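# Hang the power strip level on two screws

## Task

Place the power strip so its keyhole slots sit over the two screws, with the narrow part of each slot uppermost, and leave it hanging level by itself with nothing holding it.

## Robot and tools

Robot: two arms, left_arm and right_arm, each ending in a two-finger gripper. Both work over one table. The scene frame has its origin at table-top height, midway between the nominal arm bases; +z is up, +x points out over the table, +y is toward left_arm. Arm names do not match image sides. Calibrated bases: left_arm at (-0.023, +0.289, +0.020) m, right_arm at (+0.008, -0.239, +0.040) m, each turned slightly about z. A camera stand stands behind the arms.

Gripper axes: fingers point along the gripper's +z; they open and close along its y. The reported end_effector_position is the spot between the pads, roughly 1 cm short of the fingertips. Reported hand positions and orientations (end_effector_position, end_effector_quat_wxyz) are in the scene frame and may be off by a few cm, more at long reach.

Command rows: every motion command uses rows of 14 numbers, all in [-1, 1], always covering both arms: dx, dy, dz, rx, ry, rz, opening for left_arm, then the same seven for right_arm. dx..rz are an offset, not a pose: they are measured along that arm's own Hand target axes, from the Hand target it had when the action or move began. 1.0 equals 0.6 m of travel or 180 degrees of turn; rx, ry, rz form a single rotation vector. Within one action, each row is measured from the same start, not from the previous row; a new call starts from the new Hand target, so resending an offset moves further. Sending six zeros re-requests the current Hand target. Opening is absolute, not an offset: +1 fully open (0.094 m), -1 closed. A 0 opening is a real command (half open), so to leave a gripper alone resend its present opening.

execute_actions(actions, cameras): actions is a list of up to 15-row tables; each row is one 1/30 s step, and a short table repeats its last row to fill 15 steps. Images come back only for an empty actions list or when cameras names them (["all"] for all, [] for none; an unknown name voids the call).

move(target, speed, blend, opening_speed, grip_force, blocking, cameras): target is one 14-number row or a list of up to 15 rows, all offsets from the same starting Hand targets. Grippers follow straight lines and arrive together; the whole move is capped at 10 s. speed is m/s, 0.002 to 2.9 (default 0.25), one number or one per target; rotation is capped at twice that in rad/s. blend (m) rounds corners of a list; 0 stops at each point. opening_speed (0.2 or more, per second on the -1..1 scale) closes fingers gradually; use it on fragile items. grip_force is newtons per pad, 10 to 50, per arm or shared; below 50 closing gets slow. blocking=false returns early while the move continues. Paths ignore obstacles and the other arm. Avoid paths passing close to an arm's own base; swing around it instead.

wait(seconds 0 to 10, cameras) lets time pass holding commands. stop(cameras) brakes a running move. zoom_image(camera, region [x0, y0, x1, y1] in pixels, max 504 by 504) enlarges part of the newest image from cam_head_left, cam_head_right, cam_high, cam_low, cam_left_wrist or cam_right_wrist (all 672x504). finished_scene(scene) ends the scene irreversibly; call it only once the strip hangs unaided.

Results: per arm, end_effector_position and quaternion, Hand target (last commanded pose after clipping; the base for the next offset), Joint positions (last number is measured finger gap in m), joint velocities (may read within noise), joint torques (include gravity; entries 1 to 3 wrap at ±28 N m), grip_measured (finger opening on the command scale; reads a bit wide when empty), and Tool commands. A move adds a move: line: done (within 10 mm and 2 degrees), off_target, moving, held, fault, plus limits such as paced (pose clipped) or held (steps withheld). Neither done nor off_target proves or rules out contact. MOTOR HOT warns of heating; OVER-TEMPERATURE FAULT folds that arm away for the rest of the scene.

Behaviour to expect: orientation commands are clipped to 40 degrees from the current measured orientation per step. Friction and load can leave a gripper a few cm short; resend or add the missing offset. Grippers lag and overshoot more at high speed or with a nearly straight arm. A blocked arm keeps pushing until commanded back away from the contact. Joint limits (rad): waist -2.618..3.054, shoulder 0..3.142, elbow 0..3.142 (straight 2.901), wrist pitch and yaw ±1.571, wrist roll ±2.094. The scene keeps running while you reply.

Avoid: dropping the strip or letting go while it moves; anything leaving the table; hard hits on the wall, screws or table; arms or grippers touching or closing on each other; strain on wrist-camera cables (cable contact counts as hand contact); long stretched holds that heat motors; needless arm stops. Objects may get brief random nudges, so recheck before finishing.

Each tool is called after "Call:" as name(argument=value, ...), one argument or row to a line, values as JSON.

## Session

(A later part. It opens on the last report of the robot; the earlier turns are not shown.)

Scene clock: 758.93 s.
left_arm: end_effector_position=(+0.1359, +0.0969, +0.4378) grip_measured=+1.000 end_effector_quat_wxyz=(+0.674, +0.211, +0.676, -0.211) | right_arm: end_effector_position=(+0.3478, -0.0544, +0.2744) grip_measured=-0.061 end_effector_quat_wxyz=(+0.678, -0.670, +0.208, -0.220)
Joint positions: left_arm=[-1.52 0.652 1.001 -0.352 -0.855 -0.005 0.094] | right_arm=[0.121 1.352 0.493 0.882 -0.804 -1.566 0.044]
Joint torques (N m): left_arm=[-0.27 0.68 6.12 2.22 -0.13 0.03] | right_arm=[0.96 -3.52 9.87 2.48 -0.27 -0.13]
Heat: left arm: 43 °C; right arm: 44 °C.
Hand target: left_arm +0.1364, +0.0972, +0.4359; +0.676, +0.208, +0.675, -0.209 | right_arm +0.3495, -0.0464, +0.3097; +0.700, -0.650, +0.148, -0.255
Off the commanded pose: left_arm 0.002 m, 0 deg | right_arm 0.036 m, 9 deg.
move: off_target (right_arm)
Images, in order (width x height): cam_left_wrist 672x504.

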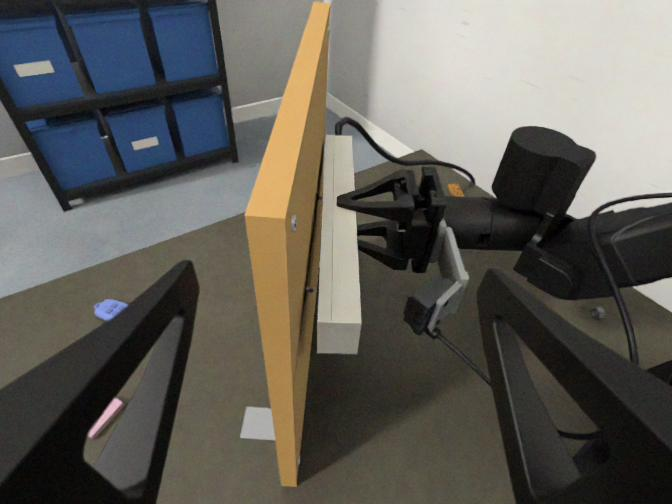

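Call:
move(
  target=[0,0,0,0,0,0,1,0.0,0.022,-0.003,-0.006,0.006,0.012,-0.3],
  speed=0.06,
  cameras=["cam_left_wrist"],
)

Call:
zoom_image(
  camera="cam_left_wrist",
  region=[270, 130, 430, 380],
)

Scene clock: 763.73 s.
left_arm: end_effector_position=(+0.1359, +0.0969, +0.4378) grip_measured=+1.000 end_effector_quat_wxyz=(+0.674, +0.211, +0.676, -0.211) | right_arm: end_effector_position=(+0.3502, -0.0548, +0.2745) grip_measured=-0.061 end_effector_quat_wxyz=(+0.681, -0.665, +0.212, -0.220)
Joint positions: left_arm=[-1.52 0.652 1.001 -0.352 -0.855 -0.005 0.094] | right_arm=[0.121 1.366 0.493 0.909 -0.798 -1.548 0.044]
Joint torques (N m): left_arm=[-0.27 0.68 6.12 2.22 -0.13 0.03] | right_arm=[1.37 -3.15 8.02 2.44 -0.07 -0.1]
Heat: left arm: 43 °C; right arm: 44 °C.
Hand target: left_arm +0.1364, +0.0972, +0.4359; +0.676, +0.208, +0.675, -0.209 | right_arm +0.3508, -0.0476, +0.2965; +0.698, -0.651, +0.170, -0.246
Off the commanded pose: left_arm 0.002 m, 0 deg | right_arm 0.023 m, 6 deg.
move: off_target (right_arm)
Images, in order (width x height): cam_left_wrist 672x504.

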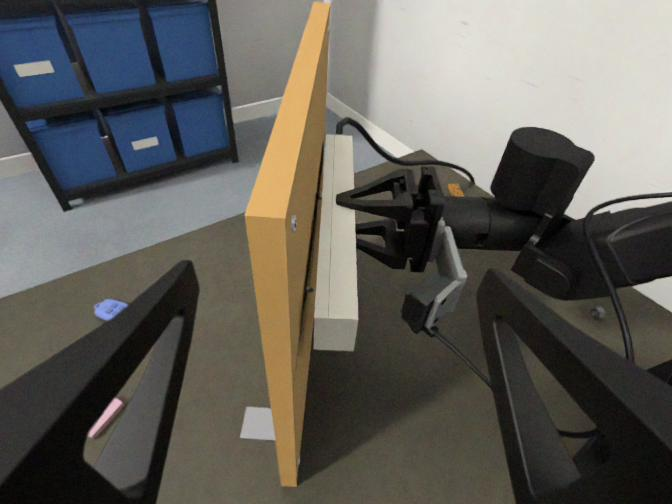

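Scaled by 2.016.

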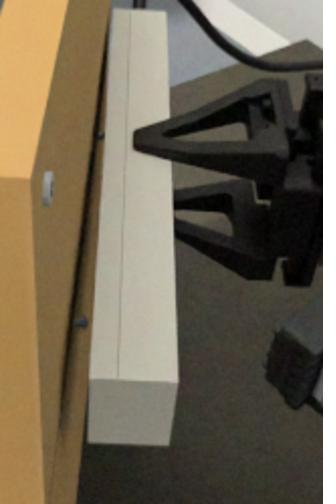

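Call:
move(
  target=[0,0,0,0,0,0,1,-0.004,0.022,-0.004,-0.008,0.003,0.008,-0.3],
  speed=0.06,
  cameras=["cam_left_wrist"],
)

Call:
zoom_image(
  camera="cam_left_wrist",
  region=[270, 130, 430, 380],
)

Scene clock: 770.50 s.
left_arm: end_effector_position=(+0.1359, +0.0969, +0.4378) grip_measured=+1.000 end_effector_quat_wxyz=(+0.674, +0.211, +0.676, -0.211) | right_arm: end_effector_position=(+0.3502, -0.0545, +0.2735) grip_measured=-0.061 end_effector_quat_wxyz=(+0.682, -0.663, +0.212, -0.223)
Joint positions: left_arm=[-1.52 0.652 1.001 -0.352 -0.855 -0.005 0.094] | right_arm=[0.124 1.373 0.485 0.931 -0.789 -1.548 0.044]
Joint torques (N m): left_arm=[-0.27 0.68 6.11 2.22 -0.12 0.03] | right_arm=[1.5 -2.85 6.6 2.24 -0.02 -0.12]
Heat: left arm: 43 °C; right arm: 43 °C.
Hand target: left_arm +0.1364, +0.0972, +0.4359; +0.676, +0.208, +0.675, -0.209 | right_arm +0.3490, -0.0478, +0.2828; +0.691, -0.657, +0.184, -0.238
Off the commanded pose: left_arm 0.002 m, 0 deg | right_arm 0.012 m, 4 deg.
move: off_target (right_arm)
Images, in order (width x height): cam_left_wrist 672x504.

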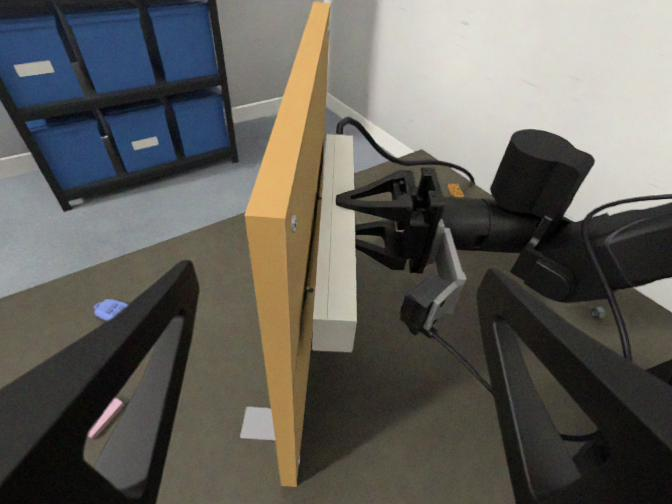

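Scaled by 2.016.

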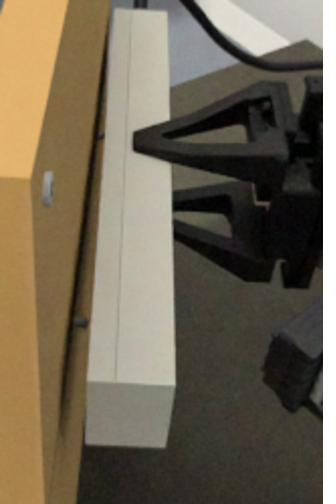

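Call:
move(
  target=[0,0,0,0,0,0,1,-0.003,0.018,-0.006,-0.004,0.0,0.004,-0.3],
  speed=0.06,
  cameras=["cam_left_wrist"],
)

Call:
zoom_image(
  camera="cam_left_wrist",
  region=[270, 130, 430, 380],
)

Scene clock: 773.73 s.
left_arm: end_effector_position=(+0.1359, +0.0969, +0.4378) grip_measured=+1.000 end_effector_quat_wxyz=(+0.674, +0.211, +0.676, -0.211) | right_arm: end_effector_position=(+0.3493, -0.0549, +0.2715) grip_measured=-0.061 end_effector_quat_wxyz=(+0.685, -0.660, +0.205, -0.231)
Joint positions: left_arm=[-1.52 0.652 1.001 -0.352 -0.855 -0.005 0.094] | right_arm=[0.124 1.39 0.467 0.987 -0.787 -1.55 0.044]
Joint torques (N m): left_arm=[-0.28 0.68 6.12 2.22 -0.13 0.03] | right_arm=[1.07 -2.89 5.76 1.94 -0.07 -0.08]
Heat: left arm: 43 °C; right arm: 42 °C.
Hand target: left_arm +0.1364, +0.0972, +0.4359; +0.676, +0.208, +0.675, -0.209 | right_arm +0.3465, -0.0494, +0.2718; +0.689, -0.660, +0.190, -0.233
Off the commanded pose: left_arm 0.002 m, 0 deg | right_arm 0.006 m, 2 deg.
move: done
Images, in order (width x height): cam_left_wrist 672x504.

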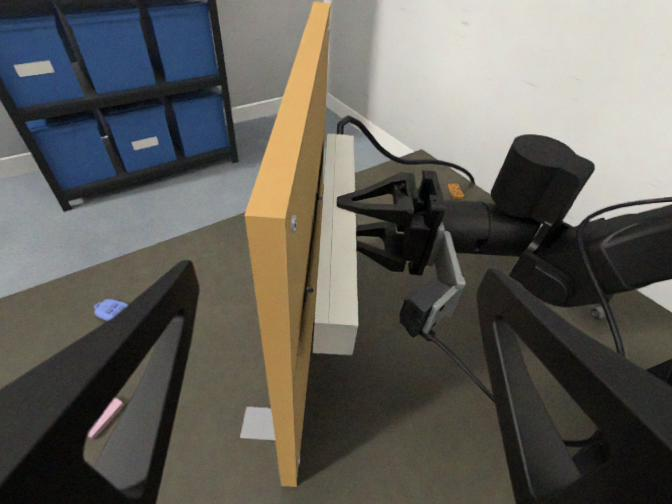

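Scaled by 2.016.

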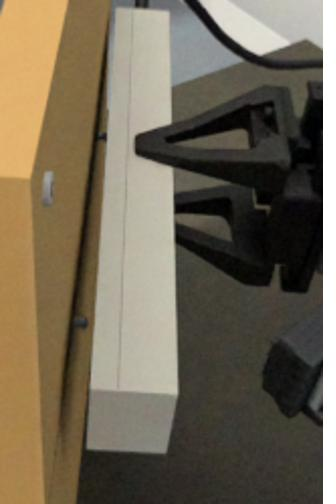

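Call:
move(
  target=[0,0,0,0,0,0,1,-0.002,0.016,0,-0.014,0.0,0.014,-0.3],
  speed=0.06,
  cameras=["cam_left_wrist"],
)

Call:
zoom_image(
  camera="cam_left_wrist",
  region=[270, 130, 430, 380],
)

Scene clock: 779.00 s.
left_arm: end_effector_position=(+0.1359, +0.0969, +0.4378) grip_measured=+1.000 end_effector_quat_wxyz=(+0.674, +0.211, +0.676, -0.211) | right_arm: end_effector_position=(+0.3494, -0.0546, +0.2702) grip_measured=-0.061 end_effector_quat_wxyz=(+0.683, -0.662, +0.205, -0.232)
Joint positions: left_arm=[-1.52 0.652 1.001 -0.352 -0.855 -0.005 0.094] | right_arm=[0.126 1.39 0.467 0.98 -0.785 -1.558 0.044]
Joint torques (N m): left_arm=[-0.27 0.68 6.12 2.22 -0.13 0.03] | right_arm=[1.22 -3.88 5.98 1.37 -0.07 0]
Heat: left arm: 43 °C; right arm: 42 °C.
Hand target: left_arm +0.1364, +0.0972, +0.4359; +0.676, +0.208, +0.675, -0.209 | right_arm +0.3462, -0.0486, +0.2622; +0.679, -0.670, +0.209, -0.213
Off the commanded pose: left_arm 0.002 m, 0 deg | right_arm 0.011 m, 2 deg.
move: off_target (right_arm)
Images, in order (width x height): cam_left_wrist 672x504.

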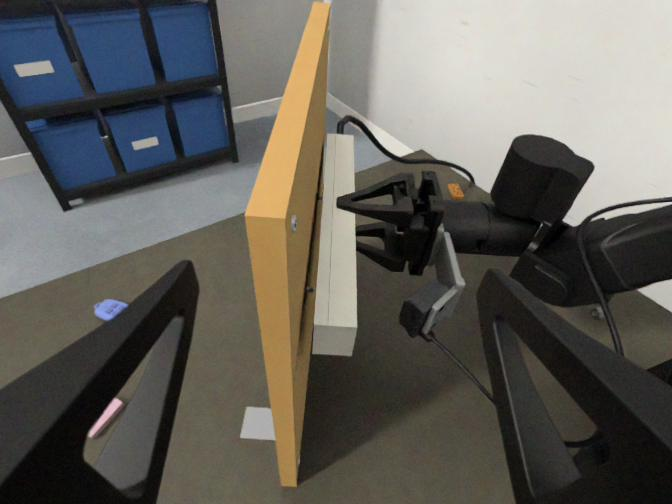

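Scaled by 2.016.

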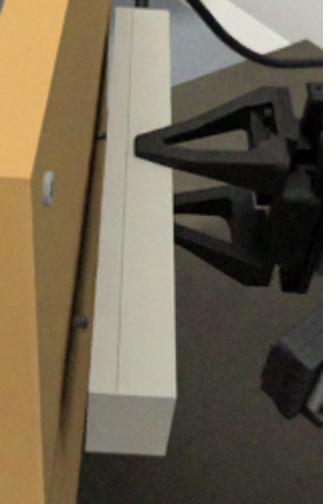

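Call:
move(
  target=[0,0,0,0,0,0,1,0.004,0.022,-0.028,-0.008,0.0,0.014,-0.3],
  speed=0.08,
)

Scene clock: 783.13 s.
left_arm: end_effector_position=(+0.1359, +0.0969, +0.4378) grip_measured=+1.000 end_effector_quat_wxyz=(+0.674, +0.211, +0.676, -0.211) | right_arm: end_effector_position=(+0.3439, -0.0659, +0.2317) grip_measured=-0.061 end_effector_quat_wxyz=(+0.660, -0.681, +0.262, -0.181)
Joint positions: left_arm=[-1.52 0.652 1.001 -0.352 -0.855 -0.005 0.094] | right_arm=[0.086 1.39 0.42 0.876 -0.815 -1.539 0.044]
Joint torques (N m): left_arm=[-0.28 0.68 6.11 2.22 -0.13 0.03] | right_arm=[-0.27 -5.45 5.82 2.18 -0.46 -0.05]
Heat: left arm: 43 °C; right arm: 41 °C.
Hand target: left_arm +0.1364, +0.0972, +0.4359; +0.676, +0.208, +0.675, -0.209 | right_arm +0.3387, -0.0637, +0.2487; +0.675, -0.674, +0.227, -0.196
Off the commanded pose: left_arm 0.002 m, 0 deg | right_arm 0.018 m, 5 deg.
move: off_target (right_arm)

Call:
move(
  target=[0,0,0,0,0,0,1,0.002,-0.036,0.0,0.02,0.0,-0.03,-0.3],
  speed=0.08,
)

Scene clock: 795.23 s.
left_arm: end_effector_position=(+0.1359, +0.0969, +0.4378) grip_measured=+1.000 end_effector_quat_wxyz=(+0.674, +0.211, +0.676, -0.211) | right_arm: end_effector_position=(+0.3454, -0.0677, +0.2394) grip_measured=-0.061 end_effector_quat_wxyz=(+0.665, -0.676, +0.248, -0.199)
Joint positions: left_arm=[-1.52 0.652 1.001 -0.352 -0.855 -0.005 0.094] | right_arm=[0.081 1.39 0.42 0.916 -0.815 -1.549 0.044]
Joint torques (N m): left_arm=[-0.28 0.69 6.11 2.22 -0.13 0.03] | right_arm=[-0.09 -6.22 6.89 2.42 -0.46 -0.21]
Heat: left arm: 43 °C; right arm: 41 °C.
Hand target: left_arm +0.1364, +0.0972, +0.4359; +0.676, +0.208, +0.675, -0.209 | right_arm +0.3406, -0.0646, +0.2702; +0.686, -0.662, +0.189, -0.234
Off the commanded pose: left_arm 0.002 m, 0 deg | right_arm 0.031 m, 8 deg.
move: off_target (right_arm)

Call:
move(
  target=[0,0,0,0,0,0,1,0.002,-0.025,0.0,0.012,0.0,-0.018,-0.3],
  speed=0.08,
)

Scene clock: 798.27 s.
left_arm: end_effector_position=(+0.1359, +0.0969, +0.4378) grip_measured=+1.000 end_effector_quat_wxyz=(+0.674, +0.211, +0.676, -0.211) | right_arm: end_effector_position=(+0.3466, -0.0695, +0.2445) grip_measured=-0.061 end_effector_quat_wxyz=(+0.667, -0.673, +0.239, -0.212)
Joint positions: left_arm=[-1.52 0.652 1.001 -0.352 -0.855 -0.005 0.094] | right_arm=[0.076 1.39 0.42 0.942 -0.814 -1.558 0.044]
Joint torques (N m): left_arm=[-0.28 0.66 6.11 2.22 -0.13 0.03] | right_arm=[0.1 -7.39 7.6 2.53 -0.48 -0.26]
Heat: left arm: 43 °C; right arm: 41 °C.
Hand target: left_arm +0.1364, +0.0972, +0.4359; +0.676, +0.208, +0.675, -0.209 | right_arm +0.3405, -0.0655, +0.2852; +0.691, -0.654, +0.165, -0.257
Off the commanded pose: left_arm 0.002 m, 0 deg | right_arm 0.041 m, 10 deg.
move: off_target (right_arm)

Call:
move(
  target=[0,0,0,0,0,0,1,0.002,-0.012,0.0,0.007,0.0,-0.013,-0.3],
  speed=0.08,
  cameras=["cam_left_wrist","cam_right_wrist"],
)

Call:
zoom_image(
  camera="cam_left_wrist",
  region=[270, 130, 430, 380],
)

Scene clock: 802.40 s.
left_arm: end_effector_position=(+0.1359, +0.0969, +0.4378) grip_measured=+1.000 end_effector_quat_wxyz=(+0.674, +0.211, +0.676, -0.211) | right_arm: end_effector_position=(+0.3469, -0.0697, +0.2501) grip_measured=-0.061 end_effector_quat_wxyz=(+0.670, -0.670, +0.225, -0.227)
Joint positions: left_arm=[-1.52 0.652 1.001 -0.352 -0.855 -0.005 0.094] | right_arm=[0.076 1.39 0.42 0.971 -0.813 -1.573 0.044]
Joint torques (N m): left_arm=[-0.27 0.68 6.11 2.22 -0.13 0.04] | right_arm=[-0.14 -7.41 7.94 2.49 -0.52 -0.27]
Heat: left arm: 43 °C; right arm: 41 °C.
Hand target: left_arm +0.1364, +0.0972, +0.4359; +0.676, +0.208, +0.675, -0.209 | right_arm +0.3405, -0.0663, +0.2925; +0.693, -0.650, +0.149, -0.273
Off the commanded pose: left_arm 0.002 m, 0 deg | right_arm 0.043 m, 11 deg.
move: off_target (right_arm)
Images, in order (width x height): cam_left_wrist 672x504, cam_right_wrist 672x504.

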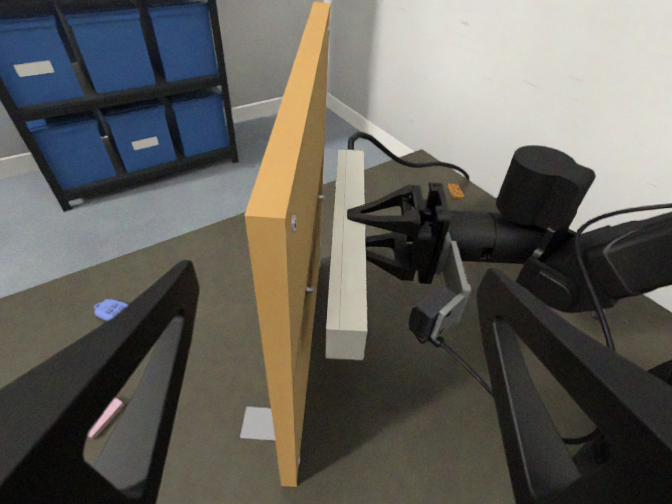

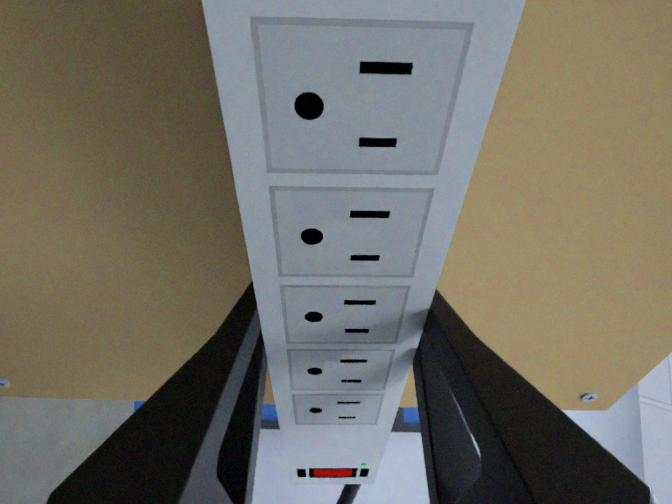

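Scaled by 2.016.

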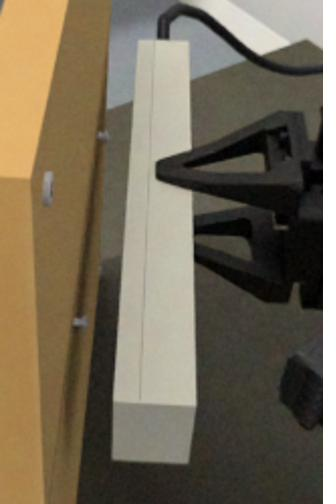

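Call:
move(
  target=[0,0,0,0,0,0,1,-0.014,-0.01,0.018,0.0,-0.004,0.003,-0.3],
  speed=0.06,
  cameras=["cam_left_wrist"],
)

Call:
zoom_image(
  camera="cam_left_wrist",
  region=[270, 130, 430, 380],
)

Scene clock: 807.67 s.
left_arm: end_effector_position=(+0.1359, +0.0969, +0.4378) grip_measured=+1.000 end_effector_quat_wxyz=(+0.674, +0.211, +0.676, -0.211) | right_arm: end_effector_position=(+0.3441, -0.0621, +0.2506) grip_measured=-0.061 end_effector_quat_wxyz=(+0.670, -0.672, +0.224, -0.224)
Joint positions: left_arm=[-1.52 0.652 1.001 -0.352 -0.855 -0.005 0.094] | right_arm=[0.107 1.378 0.42 0.953 -0.788 -1.575 0.044]
Joint torques (N m): left_arm=[-0.29 0.68 6.12 2.22 -0.13 0.03] | right_arm=[1.28 -7.68 9.37 2.34 -0.37 -0.23]
Heat: left arm: 43 °C; right arm: 42 °C.
Hand target: left_arm +0.1364, +0.0972, +0.4359; +0.676, +0.208, +0.675, -0.209 | right_arm +0.3386, -0.0526, +0.2984; +0.695, -0.651, +0.148, -0.266
Off the commanded pose: left_arm 0.002 m, 0 deg | right_arm 0.049 m, 11 deg.
move: off_target (right_arm)
Images, in order (width x height): cam_left_wrist 672x504.

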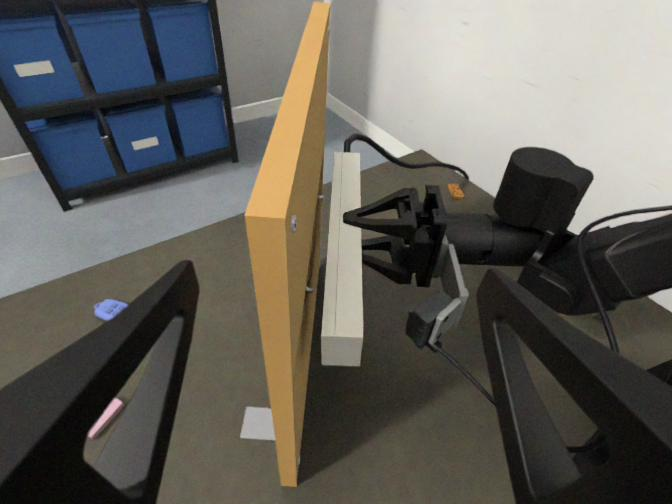

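Scaled by 2.016.

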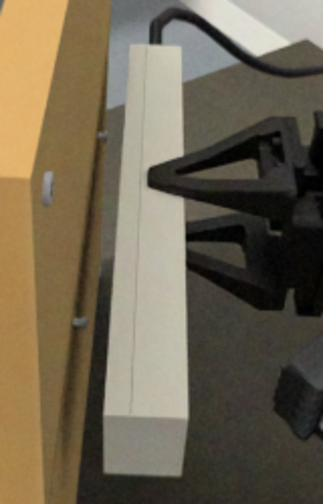

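Call:
move(
  target=[0,0,0,0,0,0,1,-0.002,-0.01,0.016,0.0,-0.002,0.003,-0.3],
  speed=0.06,
  cameras=["cam_left_wrist"],
)

Call:
zoom_image(
  camera="cam_left_wrist",
  region=[270, 130, 430, 380],
)

Scene clock: 812.03 s.
left_arm: end_effector_position=(+0.1359, +0.0969, +0.4378) grip_measured=+1.000 end_effector_quat_wxyz=(+0.674, +0.211, +0.676, -0.211) | right_arm: end_effector_position=(+0.3455, -0.0549, +0.2531) grip_measured=-0.061 end_effector_quat_wxyz=(+0.668, -0.674, +0.228, -0.218)
Joint positions: left_arm=[-1.52 0.652 1.001 -0.352 -0.855 -0.005 0.094] | right_arm=[0.135 1.371 0.442 0.911 -0.762 -1.573 0.044]
Joint torques (N m): left_arm=[-0.27 0.68 6.11 2.22 -0.13 0.03] | right_arm=[1.32 -7.41 10.36 2.42 -0.45 -0.21]
Heat: left arm: 43 °C; right arm: 42 °C.
Hand target: left_arm +0.1364, +0.0972, +0.4359; +0.676, +0.208, +0.675, -0.209 | right_arm +0.3419, -0.0441, +0.3052; +0.697, -0.651, +0.149, -0.261
Off the commanded pose: left_arm 0.002 m, 0 deg | right_arm 0.053 m, 11 deg.
move: off_target (right_arm)
Images, in order (width x height): cam_left_wrist 672x504.

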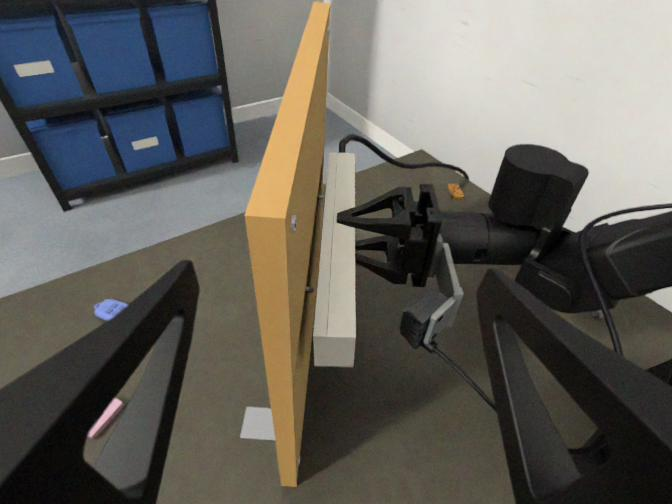

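Scaled by 2.016.

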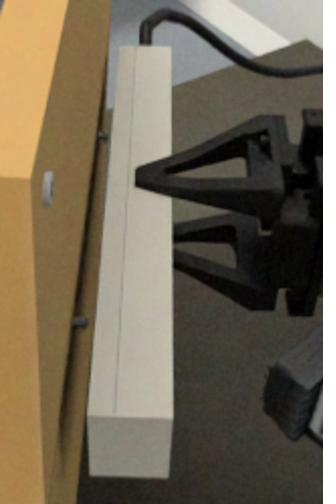

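Call:
move(
  target=[0,0,0,0,0,0,1,0.002,-0.004,0.013,0.0,-0.002,0.0,-0.3],
  speed=0.05,
  cameras=["cam_left_wrist"],
)

Call:
zoom_image(
  camera="cam_left_wrist",
  region=[270, 130, 430, 380],
)

Scene clock: 816.17 s.
left_arm: end_effector_position=(+0.1359, +0.0969, +0.4378) grip_measured=+1.000 end_effector_quat_wxyz=(+0.674, +0.211, +0.676, -0.211) | right_arm: end_effector_position=(+0.3481, -0.0507, +0.2588) grip_measured=-0.061 end_effector_quat_wxyz=(+0.669, -0.674, +0.225, -0.219)
Joint positions: left_arm=[-1.52 0.652 1.001 -0.352 -0.855 -0.005 0.094] | right_arm=[0.148 1.371 0.466 0.892 -0.753 -1.573 0.044]
Joint torques (N m): left_arm=[-0.27 0.68 6.11 2.23 -0.13 0.03] | right_arm=[1.54 -6.12 10.96 2.41 -0.46 -0.25]
Heat: left arm: 43 °C; right arm: 43 °C.
Hand target: left_arm +0.1364, +0.0972, +0.4359; +0.676, +0.208, +0.675, -0.209 | right_arm +0.3468, -0.0384, +0.3085; +0.698, -0.652, +0.146, -0.259
Off the commanded pose: left_arm 0.002 m, 0 deg | right_arm 0.051 m, 11 deg.
move: off_target (right_arm)
Images, in order (width x height): cam_left_wrist 672x504.

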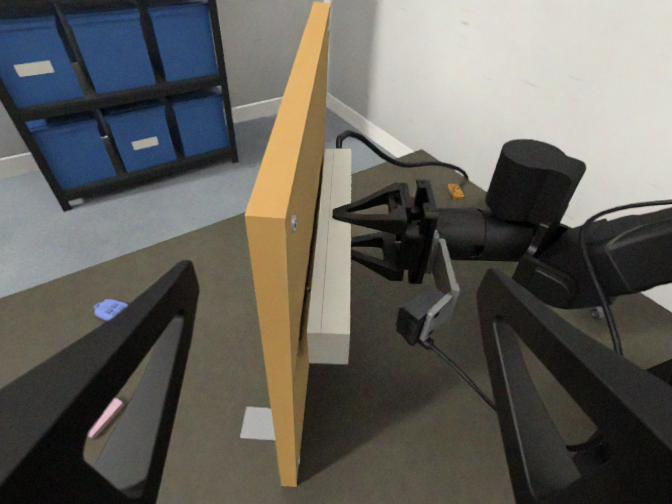

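Scaled by 2.016.

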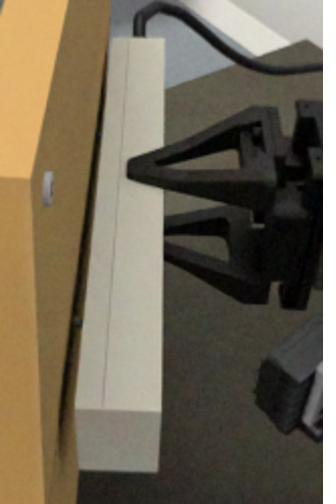

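Call:
move(
  target=[0,0,0,0,0,0,1,0.002,0.02,0.004,0.0,0,0.003,-0.3],
  speed=0.05,
  cameras=["cam_left_wrist"],
)

Call:
zoom_image(
  camera="cam_left_wrist",
  region=[270, 130, 430, 380],
)

Scene clock: 821.97 s.
left_arm: end_effector_position=(+0.1359, +0.0969, +0.4378) grip_measured=+1.000 end_effector_quat_wxyz=(+0.674, +0.211, +0.676, -0.211) | right_arm: end_effector_position=(+0.3485, -0.0503, +0.2588) grip_measured=-0.061 end_effector_quat_wxyz=(+0.671, -0.673, +0.222, -0.219)
Joint positions: left_arm=[-1.52 0.652 1.001 -0.352 -0.855 -0.005 0.094] | right_arm=[0.147 1.381 0.466 0.908 -0.758 -1.571 0.044]
Joint torques (N m): left_arm=[-0.27 0.69 6.11 2.22 -0.13 0.03] | right_arm=[1.76 -2.78 10.24 2.72 -0.34 -0.22]
Heat: left arm: 43 °C; right arm: 45 °C.
Hand target: left_arm +0.1364, +0.0972, +0.4359; +0.676, +0.208, +0.675, -0.209 | right_arm +0.3510, -0.0367, +0.2972; +0.699, -0.651, +0.149, -0.255
Off the commanded pose: left_arm 0.002 m, 0 deg | right_arm 0.041 m, 10 deg.
move: off_target (right_arm)
Images, in order (width x height): cam_left_wrist 672x504.

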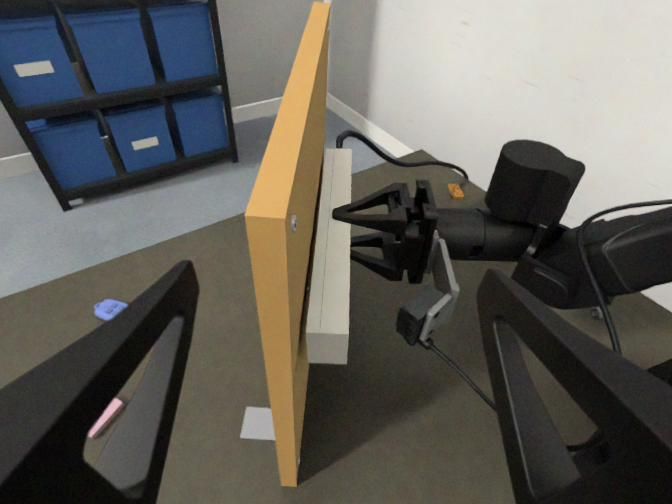

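Scaled by 2.016.

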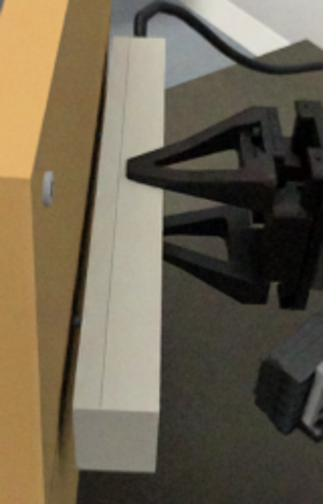

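Call:
move(
  target=[0,0,0,0,0,0,1,0.002,0.018,0.002,0.0,0,0.003,-0.3],
  speed=0.05,
  cameras=["cam_left_wrist"],
)

Call:
zoom_image(
  camera="cam_left_wrist",
  region=[270, 130, 430, 380],
)

Scene clock: 825.97 s.
left_arm: end_effector_position=(+0.1359, +0.0969, +0.4378) grip_measured=+1.000 end_effector_quat_wxyz=(+0.674, +0.211, +0.676, -0.211) | right_arm: end_effector_position=(+0.3490, -0.0505, +0.2580) grip_measured=-0.061 end_effector_quat_wxyz=(+0.680, -0.670, +0.209, -0.212)
Joint positions: left_arm=[-1.52 0.652 1.001 -0.352 -0.855 -0.005 0.094] | right_arm=[0.131 1.423 0.466 0.979 -0.804 -1.554 0.044]
Joint torques (N m): left_arm=[-0.28 0.68 6.12 2.22 -0.13 0.03] | right_arm=[3.08 -2.44 9.39 2.62 0.18 -0.25]
Heat: left arm: 43 °C; right arm: 46 °C.
Hand target: left_arm +0.1364, +0.0972, +0.4359; +0.676, +0.208, +0.675, -0.209 | right_arm +0.3544, -0.0362, +0.2868; +0.700, -0.651, +0.152, -0.252
Off the commanded pose: left_arm 0.002 m, 0 deg | right_arm 0.033 m, 9 deg.
move: off_target (right_arm)
Images, in order (width x height): cam_left_wrist 672x504.

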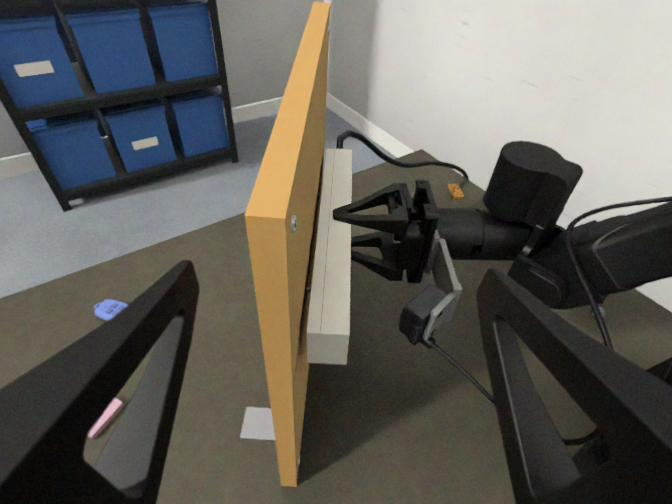

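Scaled by 2.016.

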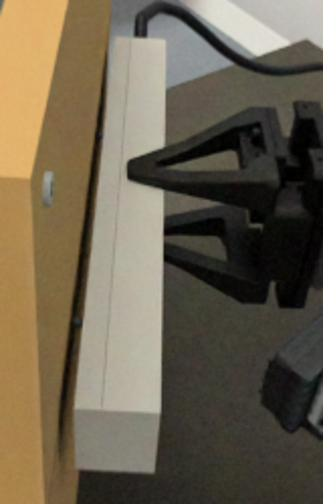

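Call:
move(
  target=[0,0,0,0,0,0,1,0.0,-0.008,0.012,0.0,0.008,0.0,-0.3],
  speed=0.05,
  cameras=["cam_left_wrist"],
)

Call:
zoom_image(
  camera="cam_left_wrist",
  region=[270, 130, 430, 380],
)

Scene clock: 831.83 s.
left_arm: end_effector_position=(+0.1359, +0.0969, +0.4378) grip_measured=+1.000 end_effector_quat_wxyz=(+0.674, +0.211, +0.676, -0.211) | right_arm: end_effector_position=(+0.3494, -0.0505, +0.2579) grip_measured=-0.061 end_effector_quat_wxyz=(+0.680, -0.669, +0.210, -0.213)
Joint positions: left_arm=[-1.52 0.652 1.001 -0.352 -0.855 -0.005 0.094] | right_arm=[0.132 1.423 0.466 0.979 -0.8 -1.554 0.044]
Joint torques (N m): left_arm=[-0.27 0.68 6.12 2.22 -0.13 0.03] | right_arm=[5.44 -3.59 10.28 2.41 0.74 -0.23]
Heat: left arm: 43 °C; right arm: 47 °C.
Hand target: left_arm +0.1364, +0.0972, +0.4359; +0.676, +0.208, +0.675, -0.209 | right_arm +0.3576, -0.0303, +0.2924; +0.698, -0.647, +0.161, -0.260
Off the commanded pose: left_arm 0.002 m, 0 deg | right_arm 0.041 m, 8 deg.
move: off_target (right_arm)
Images, in order (width x height): cam_left_wrist 672x504.

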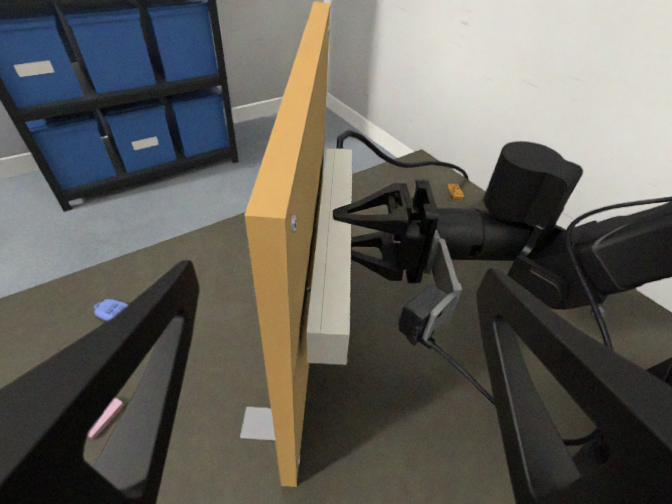

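Scaled by 2.016.

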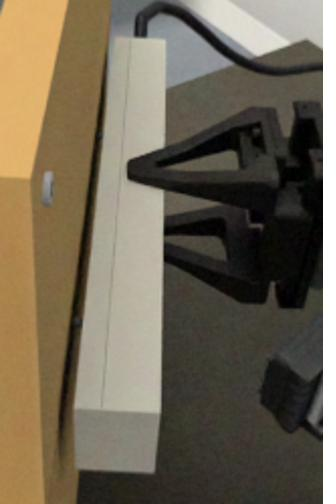

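Call:
move(
  target=[
    [0,0,0,0,0,0,1,0.0,-0.0,-0.1,0.0,0.0,0.0,-0.3],
    [0,0,0,0,0,0,1,-0.004,0.0,-0.229,0.0,-0.2,0.0,-0.3],
  ],
  speed=0.2,
  blend=[0.03,0],
  cameras=["cam_left_wrist","cam_right_wrist"],
)

Call:
zoom_image(
  camera="cam_left_wrist",
  region=[330, 180, 530, 380],
)

Scene clock: 856.17 s.
left_arm: end_effector_position=(+0.1359, +0.0969, +0.4378) grip_measured=+1.000 end_effector_quat_wxyz=(+0.674, +0.211, +0.676, -0.211) | right_arm: end_effector_position=(+0.2865, -0.1423, +0.2686) grip_measured=-0.061 end_effector_quat_wxyz=(+0.694, -0.699, +0.101, -0.144)
Joint positions: left_arm=[-1.52 0.652 1.001 -0.352 -0.855 -0.005 0.094] | right_arm=[-0.361 1.364 0.429 1.118 -1.552 -1.449 0.044]
Joint torques (N m): left_arm=[-0.27 0.68 6.12 2.22 -0.13 0.03] | right_arm=[-0.35 -6.35 5.19 1.42 -0.13 -0.23]
Heat: left arm: 43 °C; right arm: 48 °C.
Hand target: left_arm +0.1364, +0.0972, +0.4359; +0.676, +0.208, +0.675, -0.209 | right_arm +0.2784, -0.1416, +0.2769; +0.714, -0.696, -0.062, -0.047
Off the commanded pose: left_arm 0.002 m, 0 deg | right_arm 0.012 m, 22 deg.
joint sent to its limit (right arm) — joint 5 (wrist yaw), lower limit. The joint targets are off in orientation, not in position.
move: off_target (right_arm); blend cut to 0.0277 m at target 1
Images, in order (width x height): cam_left_wrist 672x504, cam_right_wrist 672x504.

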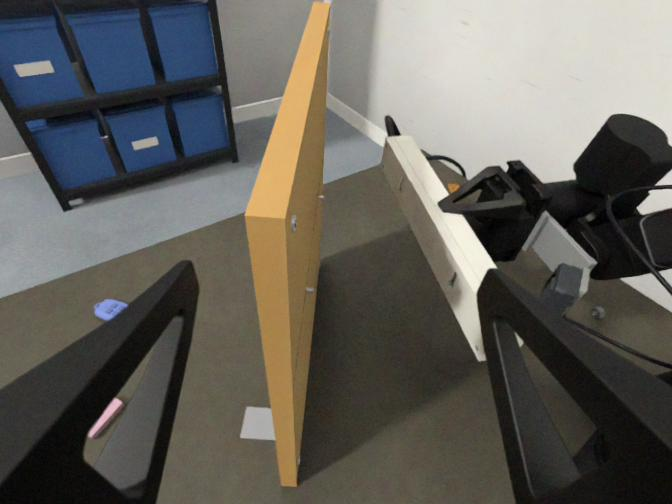

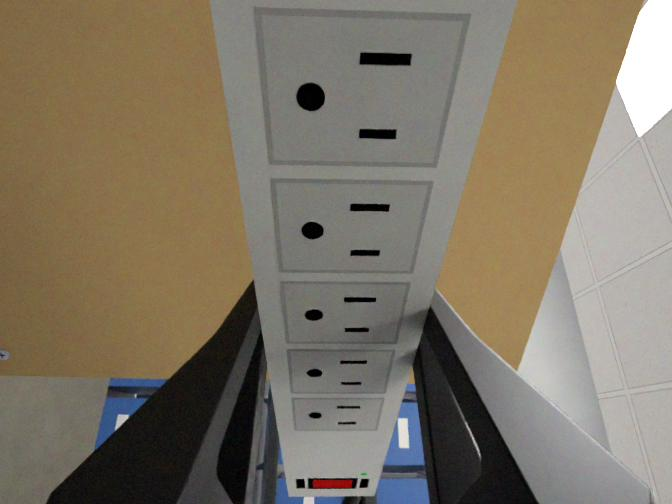

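Scaled by 2.520.

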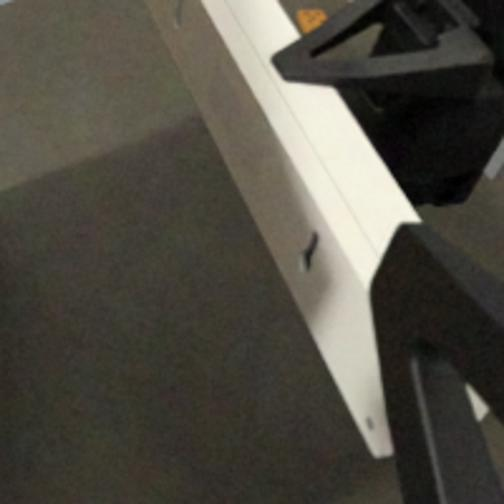

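Call:
move(
  target=[0,0,0,0,0,0,1,0.1058,-0.0392,0.1468,-0.0019,0.1944,-0.0061,-0.3],
  speed=0.08,
  cameras=["cam_left_wrist","cam_head_left"],
)

Scene clock: 912.80 s.
left_arm: end_effector_position=(+0.1359, +0.0969, +0.4378) grip_measured=+1.000 end_effector_quat_wxyz=(+0.674, +0.211, +0.676, -0.211) | right_arm: end_effector_position=(+0.3361, -0.0619, +0.2679) grip_measured=-0.061 end_effector_quat_wxyz=(+0.675, -0.670, +0.220, -0.219)
Joint positions: left_arm=[-1.52 0.652 1.001 -0.352 -0.855 -0.005 0.094] | right_arm=[0.105 1.293 0.435 0.866 -0.802 -1.56 0.044]
Joint torques (N m): left_arm=[-0.28 0.68 6.13 2.22 -0.13 0.03] | right_arm=[1.14 -5.27 10.61 2.33 -0.32 -0.31]
Heat: left arm: 43 °C; right arm: 40 °C.
Hand target: left_arm +0.1364, +0.0972, +0.4359; +0.676, +0.208, +0.675, -0.209 | right_arm +0.3355, -0.0530, +0.3121; +0.697, -0.651, +0.149, -0.261
Off the commanded pose: left_arm 0.002 m, 0 deg | right_arm 0.045 m, 10 deg.
move: off_target (right_arm)
Images, in order (width x height): cam_head_left 672x504, cam_left_wrist 672x504.

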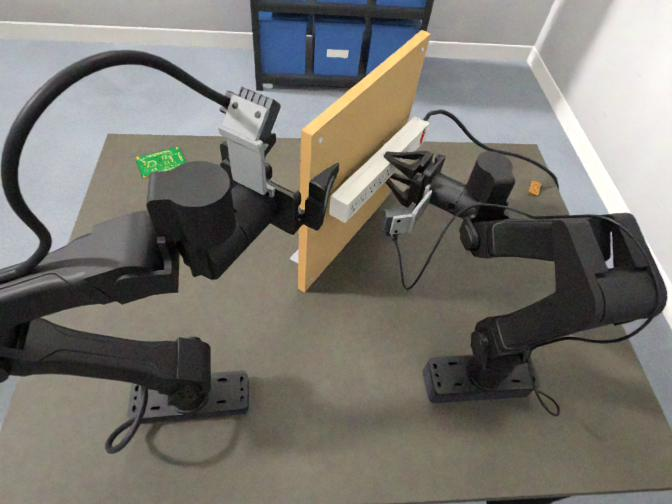

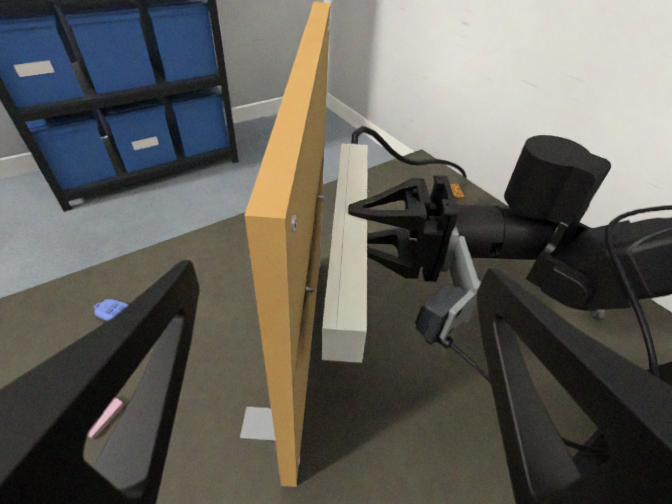

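Call:
move(
  target=[0,0,0,0,0,0,1,0.012,0.045,0.003,0,0,0.003,-0.3],
  speed=0.03,
)

Call:
move(
  target=[0,0,0,0,0,0,1,0.004,0.012,0.0,0,0,0,-0.3],
  speed=0.03,
)

Scene clock: 919.43 s.
left_arm: end_effector_position=(+0.1359, +0.0969, +0.4378) grip_measured=+1.000 end_effector_quat_wxyz=(+0.674, +0.211, +0.676, -0.211) | right_arm: end_effector_position=(+0.3461, -0.0595, +0.2577) grip_measured=-0.061 end_effector_quat_wxyz=(+0.679, -0.667, +0.207, -0.227)
Joint positions: left_arm=[-1.52 0.652 1.001 -0.352 -0.855 -0.005 0.094] | right_arm=[0.105 1.406 0.435 1.008 -0.811 -1.566 0.044]
Joint torques (N m): left_arm=[-0.28 0.68 6.11 2.22 -0.13 0.03] | right_arm=[-0.02 -3.66 8.69 2.4 -0.38 -0.14]
Heat: left arm: 43 °C; right arm: 41 °C.
Hand target: left_arm +0.1364, +0.0972, +0.4359; +0.676, +0.208, +0.675, -0.209 | right_arm +0.3470, -0.0551, +0.2866; +0.698, -0.650, +0.152, -0.258
Off the commanded pose: left_arm 0.002 m, 0 deg | right_arm 0.029 m, 8 deg.
move: off_target (right_arm)

Scene clock: 920.47 s.
left_arm: end_effector_position=(+0.1359, +0.0969, +0.4378) grip_measured=+1.000 end_effector_quat_wxyz=(+0.674, +0.211, +0.676, -0.211) | right_arm: end_effector_position=(+0.3489, -0.0594, +0.2536) grip_measured=-0.061 end_effector_quat_wxyz=(+0.681, -0.666, +0.203, -0.228)
Joint positions: left_arm=[-1.52 0.652 1.001 -0.352 -0.855 -0.005 0.094] | right_arm=[0.102 1.445 0.435 1.056 -0.818 -1.566 0.044]
Joint torques (N m): left_arm=[-0.28 0.68 6.12 2.22 -0.13 0.03] | right_arm=[-0.2 -3.79 8.28 2.44 -0.37 -0.13]
Heat: left arm: 43 °C; right arm: 41 °C.
Hand target: left_arm +0.1364, +0.0972, +0.4359; +0.676, +0.208, +0.675, -0.209 | right_arm +0.3501, -0.0563, +0.2797; +0.698, -0.650, +0.152, -0.258
Off the commanded pose: left_arm 0.002 m, 0 deg | right_arm 0.026 m, 7 deg.
move: off_target (right_arm)

Call:
move(
  target=[0,0,0,0,0,0,1,-0.008,-0.035,-0.003,0,0,0.0125,-0.3],
  speed=0.03,
)

Scene clock: 926.87 s.
left_arm: end_effector_position=(+0.1359, +0.0969, +0.4378) grip_measured=+1.000 end_effector_quat_wxyz=(+0.674, +0.211, +0.676, -0.211) | right_arm: end_effector_position=(+0.3438, -0.0599, +0.2561) grip_measured=-0.061 end_effector_quat_wxyz=(+0.680, -0.667, +0.224, -0.206)
Joint positions: left_arm=[-1.52 0.652 1.001 -0.352 -0.855 -0.005 0.094] | right_arm=[0.102 1.388 0.435 0.968 -0.819 -1.528 0.044]
Joint torques (N m): left_arm=[-0.28 0.69 6.11 2.22 -0.13 0.03] | right_arm=[0.36 -7.51 9.51 2.2 -0.29 -0.1]
Heat: left arm: 43 °C; right arm: 41 °C.
Hand target: left_arm +0.1364, +0.0972, +0.4359; +0.676, +0.208, +0.675, -0.209 | right_arm +0.3417, -0.0555, +0.2997; +0.703, -0.647, +0.165, -0.244
Off the commanded pose: left_arm 0.002 m, 0 deg | right_arm 0.044 m, 9 deg.
move: off_target (right_arm)

Call:
move(
  target=[0,0,0,0,0,0,1,0.0,-0.004,0.018,0,0.006,-0.006,-0.3],
  speed=0.03,
  cameras=["cam_left_wrist"],
)

Call:
zoom_image(
  camera="cam_left_wrist",
  region=[270, 130, 430, 380],
)

Scene clock: 931.97 s.
left_arm: end_effector_position=(+0.1359, +0.0969, +0.4378) grip_measured=+1.000 end_effector_quat_wxyz=(+0.674, +0.211, +0.676, -0.211) | right_arm: end_effector_position=(+0.3481, -0.0543, +0.2557) grip_measured=-0.061 end_effector_quat_wxyz=(+0.674, -0.668, +0.233, -0.213)
Joint positions: left_arm=[-1.52 0.652 1.001 -0.352 -0.855 -0.005 0.094] | right_arm=[0.135 1.388 0.449 0.939 -0.762 -1.541 0.044]
Joint torques (N m): left_arm=[-0.27 0.68 6.11 2.22 -0.13 0.03] | right_arm=[1.06 -7.24 10.1 2.3 -0.24 -0.26]
Heat: left arm: 44 °C; right arm: 41 °C.
Hand target: left_arm +0.1364, +0.0972, +0.4359; +0.676, +0.208, +0.675, -0.209 | right_arm +0.3474, -0.0467, +0.3032; +0.699, -0.646, +0.165, -0.257
Off the commanded pose: left_arm 0.002 m, 0 deg | right_arm 0.048 m, 10 deg.
move: off_target (right_arm)
Images, in order (width x height): cam_left_wrist 672x504.

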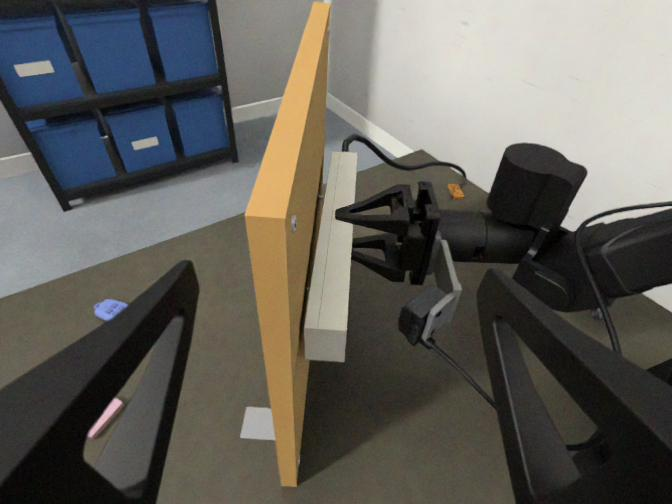

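Scaled by 2.016.

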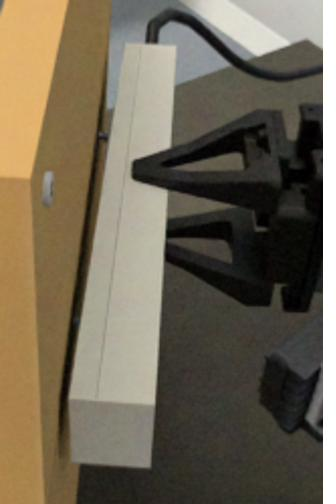

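Call:
move(
  target=[0,0,0,0,0,0,1,0.0,-0.006,0.006,0,0.0,-0.010,-0.3],
  speed=0.03,
)

Scene clock: 936.73 s.
left_arm: end_effector_position=(+0.1359, +0.0969, +0.4378) grip_measured=+1.000 end_effector_quat_wxyz=(+0.674, +0.211, +0.676, -0.211) | right_arm: end_effector_position=(+0.3483, -0.0530, +0.2551) grip_measured=-0.061 end_effector_quat_wxyz=(+0.670, -0.673, +0.229, -0.216)
Joint positions: left_arm=[-1.52 0.652 1.001 -0.352 -0.855 -0.005 0.094] | right_arm=[0.14 1.382 0.456 0.913 -0.759 -1.565 0.044]
Joint torques (N m): left_arm=[-0.28 0.68 6.12 2.23 -0.13 0.04] | right_arm=[1.48 -7.46 10.73 2.3 -0.18 -0.28]
Heat: left arm: 44 °C; right arm: 43 °C.
Hand target: left_arm +0.1364, +0.0972, +0.4359; +0.676, +0.208, +0.675, -0.209 | right_arm +0.3489, -0.0439, +0.3073; +0.695, -0.649, +0.155, -0.268
Off the commanded pose: left_arm 0.002 m, 0 deg | right_arm 0.053 m, 11 deg.
move: off_target (right_arm)

Call:
move(
  target=[0,0,0,0,0,0,1,0.0,-0.006,0.012,0.003,0.0,0,-0.3],
  speed=0.03,
)

Scene clock: 940.97 s.
left_arm: end_effector_position=(+0.1359, +0.0969, +0.4378) grip_measured=+1.000 end_effector_quat_wxyz=(+0.674, +0.211, +0.676, -0.211) | right_arm: end_effector_position=(+0.3489, -0.0525, +0.2553) grip_measured=-0.061 end_effector_quat_wxyz=(+0.668, -0.674, +0.231, -0.217)
Joint positions: left_arm=[-1.52 0.652 1.001 -0.352 -0.855 -0.005 0.094] | right_arm=[0.144 1.378 0.459 0.9 -0.751 -1.568 0.044]
Joint torques (N m): left_arm=[-0.28 0.68 6.12 2.22 -0.13 0.03] | right_arm=[2.54 -6.34 11.69 2.5 -0.08 -0.2]
Heat: left arm: 44 °C; right arm: 45 °C.
Hand target: left_arm +0.1364, +0.0972, +0.4359; +0.676, +0.208, +0.675, -0.209 | right_arm +0.3523, -0.0381, +0.3115; +0.698, -0.646, +0.154, -0.269
Off the commanded pose: left_arm 0.002 m, 0 deg | right_arm 0.058 m, 12 deg.
move: off_target (right_arm)

Call:
move(
  target=[0,0,0,0,0,0,1,0.001,-0.008,0.010,0.00,0.0,0,-0.3],
  speed=0.03,
  cameras=["cam_left_wrist"],
)

Call:
zoom_image(
  camera="cam_left_wrist",
  region=[270, 130, 430, 380],
)

Scene clock: 944.20 s.
left_arm: end_effector_position=(+0.1359, +0.0969, +0.4378) grip_measured=+1.000 end_effector_quat_wxyz=(+0.674, +0.211, +0.676, -0.211) | right_arm: end_effector_position=(+0.3499, -0.0516, +0.2550) grip_measured=-0.061 end_effector_quat_wxyz=(+0.666, -0.675, +0.233, -0.214)
Joint positions: left_arm=[-1.52 0.652 1.001 -0.352 -0.855 -0.005 0.094] | right_arm=[0.147 1.378 0.467 0.883 -0.748 -1.568 0.044]
Joint torques (N m): left_arm=[-0.28 0.68 6.09 2.22 -0.13 0.03] | right_arm=[3.44 -6.82 12.72 2.41 0.05 -0.21]
Heat: left arm: 44 °C; right arm: 46 °C.
Hand target: left_arm +0.1364, +0.0972, +0.4359; +0.676, +0.208, +0.675, -0.209 | right_arm +0.3553, -0.0335, +0.3170; +0.698, -0.646, +0.154, -0.269
Off the commanded pose: left_arm 0.002 m, 0 deg | right_arm 0.065 m, 12 deg.
move: off_target (right_arm)
Images, in order (width x height): cam_left_wrist 672x504.

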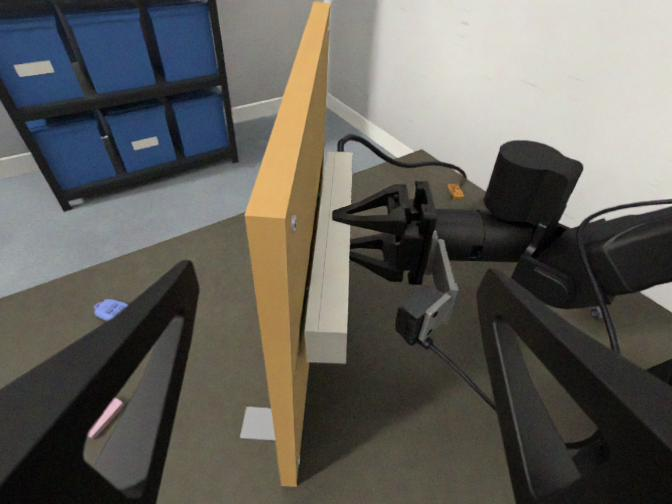

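Scaled by 2.016.

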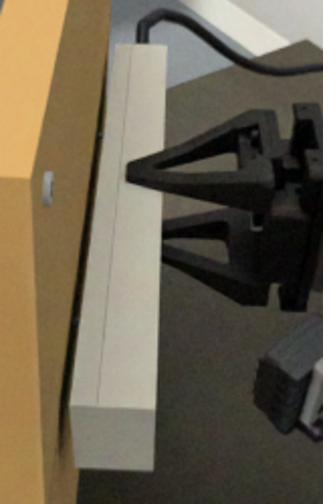

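Call:
move(
  target=[0,0,0,0,0,0,1,0.001,-0.015,0.0,0.012,0.0,-0.003,-0.3],
  speed=0.03,
)

Call:
move(
  target=[0,0,0,0,0,0,1,0.001,-0.012,0.0,0.0,0.0,-0.002,-0.3],
  speed=0.03,
)

Scene clock: 950.17 s.
left_arm: end_effector_position=(+0.1359, +0.0969, +0.4378) grip_measured=+1.000 end_effector_quat_wxyz=(+0.674, +0.211, +0.676, -0.211) | right_arm: end_effector_position=(+0.3495, -0.0518, +0.2557) grip_measured=-0.061 end_effector_quat_wxyz=(+0.665, -0.675, +0.234, -0.215)
Joint positions: left_arm=[-1.52 0.652 1.001 -0.352 -0.855 -0.005 0.094] | right_arm=[0.148 1.371 0.467 0.874 -0.744 -1.57 0.044]
Joint torques (N m): left_arm=[-0.27 0.69 6.11 2.22 -0.13 0.03] | right_arm=[3.07 -6.27 12.37 2.98 -0.06 0]
Heat: left arm: 44 °C; right arm: 49 °C.
Hand target: left_arm +0.1364, +0.0972, +0.4359; +0.676, +0.208, +0.675, -0.209 | right_arm +0.3542, -0.0341, +0.3260; +0.709, -0.633, +0.146, -0.275
Off the commanded pose: left_arm 0.002 m, 0 deg | right_arm 0.073 m, 14 deg.
move: off_target (right_arm)

Scene clock: 951.10 s.
left_arm: end_effector_position=(+0.1359, +0.0969, +0.4378) grip_measured=+1.000 end_effector_quat_wxyz=(+0.674, +0.211, +0.676, -0.211) | right_arm: end_effector_position=(+0.3497, -0.0518, +0.2557) grip_measured=-0.061 end_effector_quat_wxyz=(+0.664, -0.676, +0.236, -0.213)
Joint positions: left_arm=[-1.52 0.652 1.001 -0.352 -0.855 -0.005 0.094] | right_arm=[0.148 1.367 0.471 0.86 -0.744 -1.57 0.044]
Joint torques (N m): left_arm=[-0.27 0.68 6.11 2.22 -0.13 0.03] | right_arm=[2.97 -7.97 12.9 2.85 -0.07 -0.03]
Heat: left arm: 44 °C; right arm: 50 °C.
Hand target: left_arm +0.1364, +0.0972, +0.4359; +0.676, +0.208, +0.675, -0.209 | right_arm +0.3532, -0.0348, +0.3331; +0.708, -0.634, +0.144, -0.277
Off the commanded pose: left_arm 0.002 m, 0 deg | right_arm 0.079 m, 15 deg.
move: off_target (right_arm)

Call:
move(
  target=[0,0,0,0,0,0,1,0.0,0.0,-0.034,0,0,0,-0.3],
  speed=0.05,
)

Scene clock: 958.63 s.
left_arm: end_effector_position=(+0.1359, +0.0969, +0.4378) grip_measured=+1.000 end_effector_quat_wxyz=(+0.674, +0.211, +0.676, -0.211) | right_arm: end_effector_position=(+0.3474, -0.0568, +0.2747) grip_measured=-0.061 end_effector_quat_wxyz=(+0.677, -0.662, +0.226, -0.229)
Joint positions: left_arm=[-1.52 0.652 1.001 -0.352 -0.855 -0.005 0.094] | right_arm=[0.133 1.327 0.471 0.884 -0.75 -1.549 0.044]
Joint torques (N m): left_arm=[-0.28 0.68 6.11 2.22 -0.12 0.03] | right_arm=[0.09 -7.1 10.35 2.6 -0.52 -0.19]
Heat: left arm: 44 °C; right arm: 52 °C.
Hand target: left_arm +0.1364, +0.0972, +0.4359; +0.676, +0.208, +0.675, -0.209 | right_arm +0.3420, -0.0515, +0.3299; +0.708, -0.634, +0.144, -0.277
Off the commanded pose: left_arm 0.002 m, 0 deg | right_arm 0.056 m, 12 deg.
move: off_target (right_arm)

Call:
move(
  target=[0,0,0,0,0,0,1,0.0,0.025,0.02,0,-0.006,0.003,-0.3],
  speed=0.04,
)

Scene clock: 964.50 s.
left_arm: end_effector_position=(+0.1359, +0.0969, +0.4378) grip_measured=+1.000 end_effector_quat_wxyz=(+0.674, +0.211, +0.676, -0.211) | right_arm: end_effector_position=(+0.3517, -0.0534, +0.2752) grip_measured=-0.061 end_effector_quat_wxyz=(+0.684, -0.658, +0.215, -0.232)
Joint positions: left_arm=[-1.52 0.652 1.001 -0.352 -0.855 -0.005 0.094] | right_arm=[0.138 1.376 0.479 0.955 -0.757 -1.543 0.044]
Joint torques (N m): left_arm=[-0.27 0.68 6.11 2.23 -0.13 0.03] | right_arm=[1.48 -3.59 10.8 2.6 -0.41 -0.22]
Heat: left arm: 44 °C; right arm: 52 °C.
Hand target: left_arm +0.1364, +0.0972, +0.4359; +0.676, +0.208, +0.675, -0.209 | right_arm +0.3517, -0.0409, +0.3172; +0.711, -0.635, +0.140, -0.268
Off the commanded pose: left_arm 0.002 m, 0 deg | right_arm 0.044 m, 10 deg.
move: off_target (right_arm)


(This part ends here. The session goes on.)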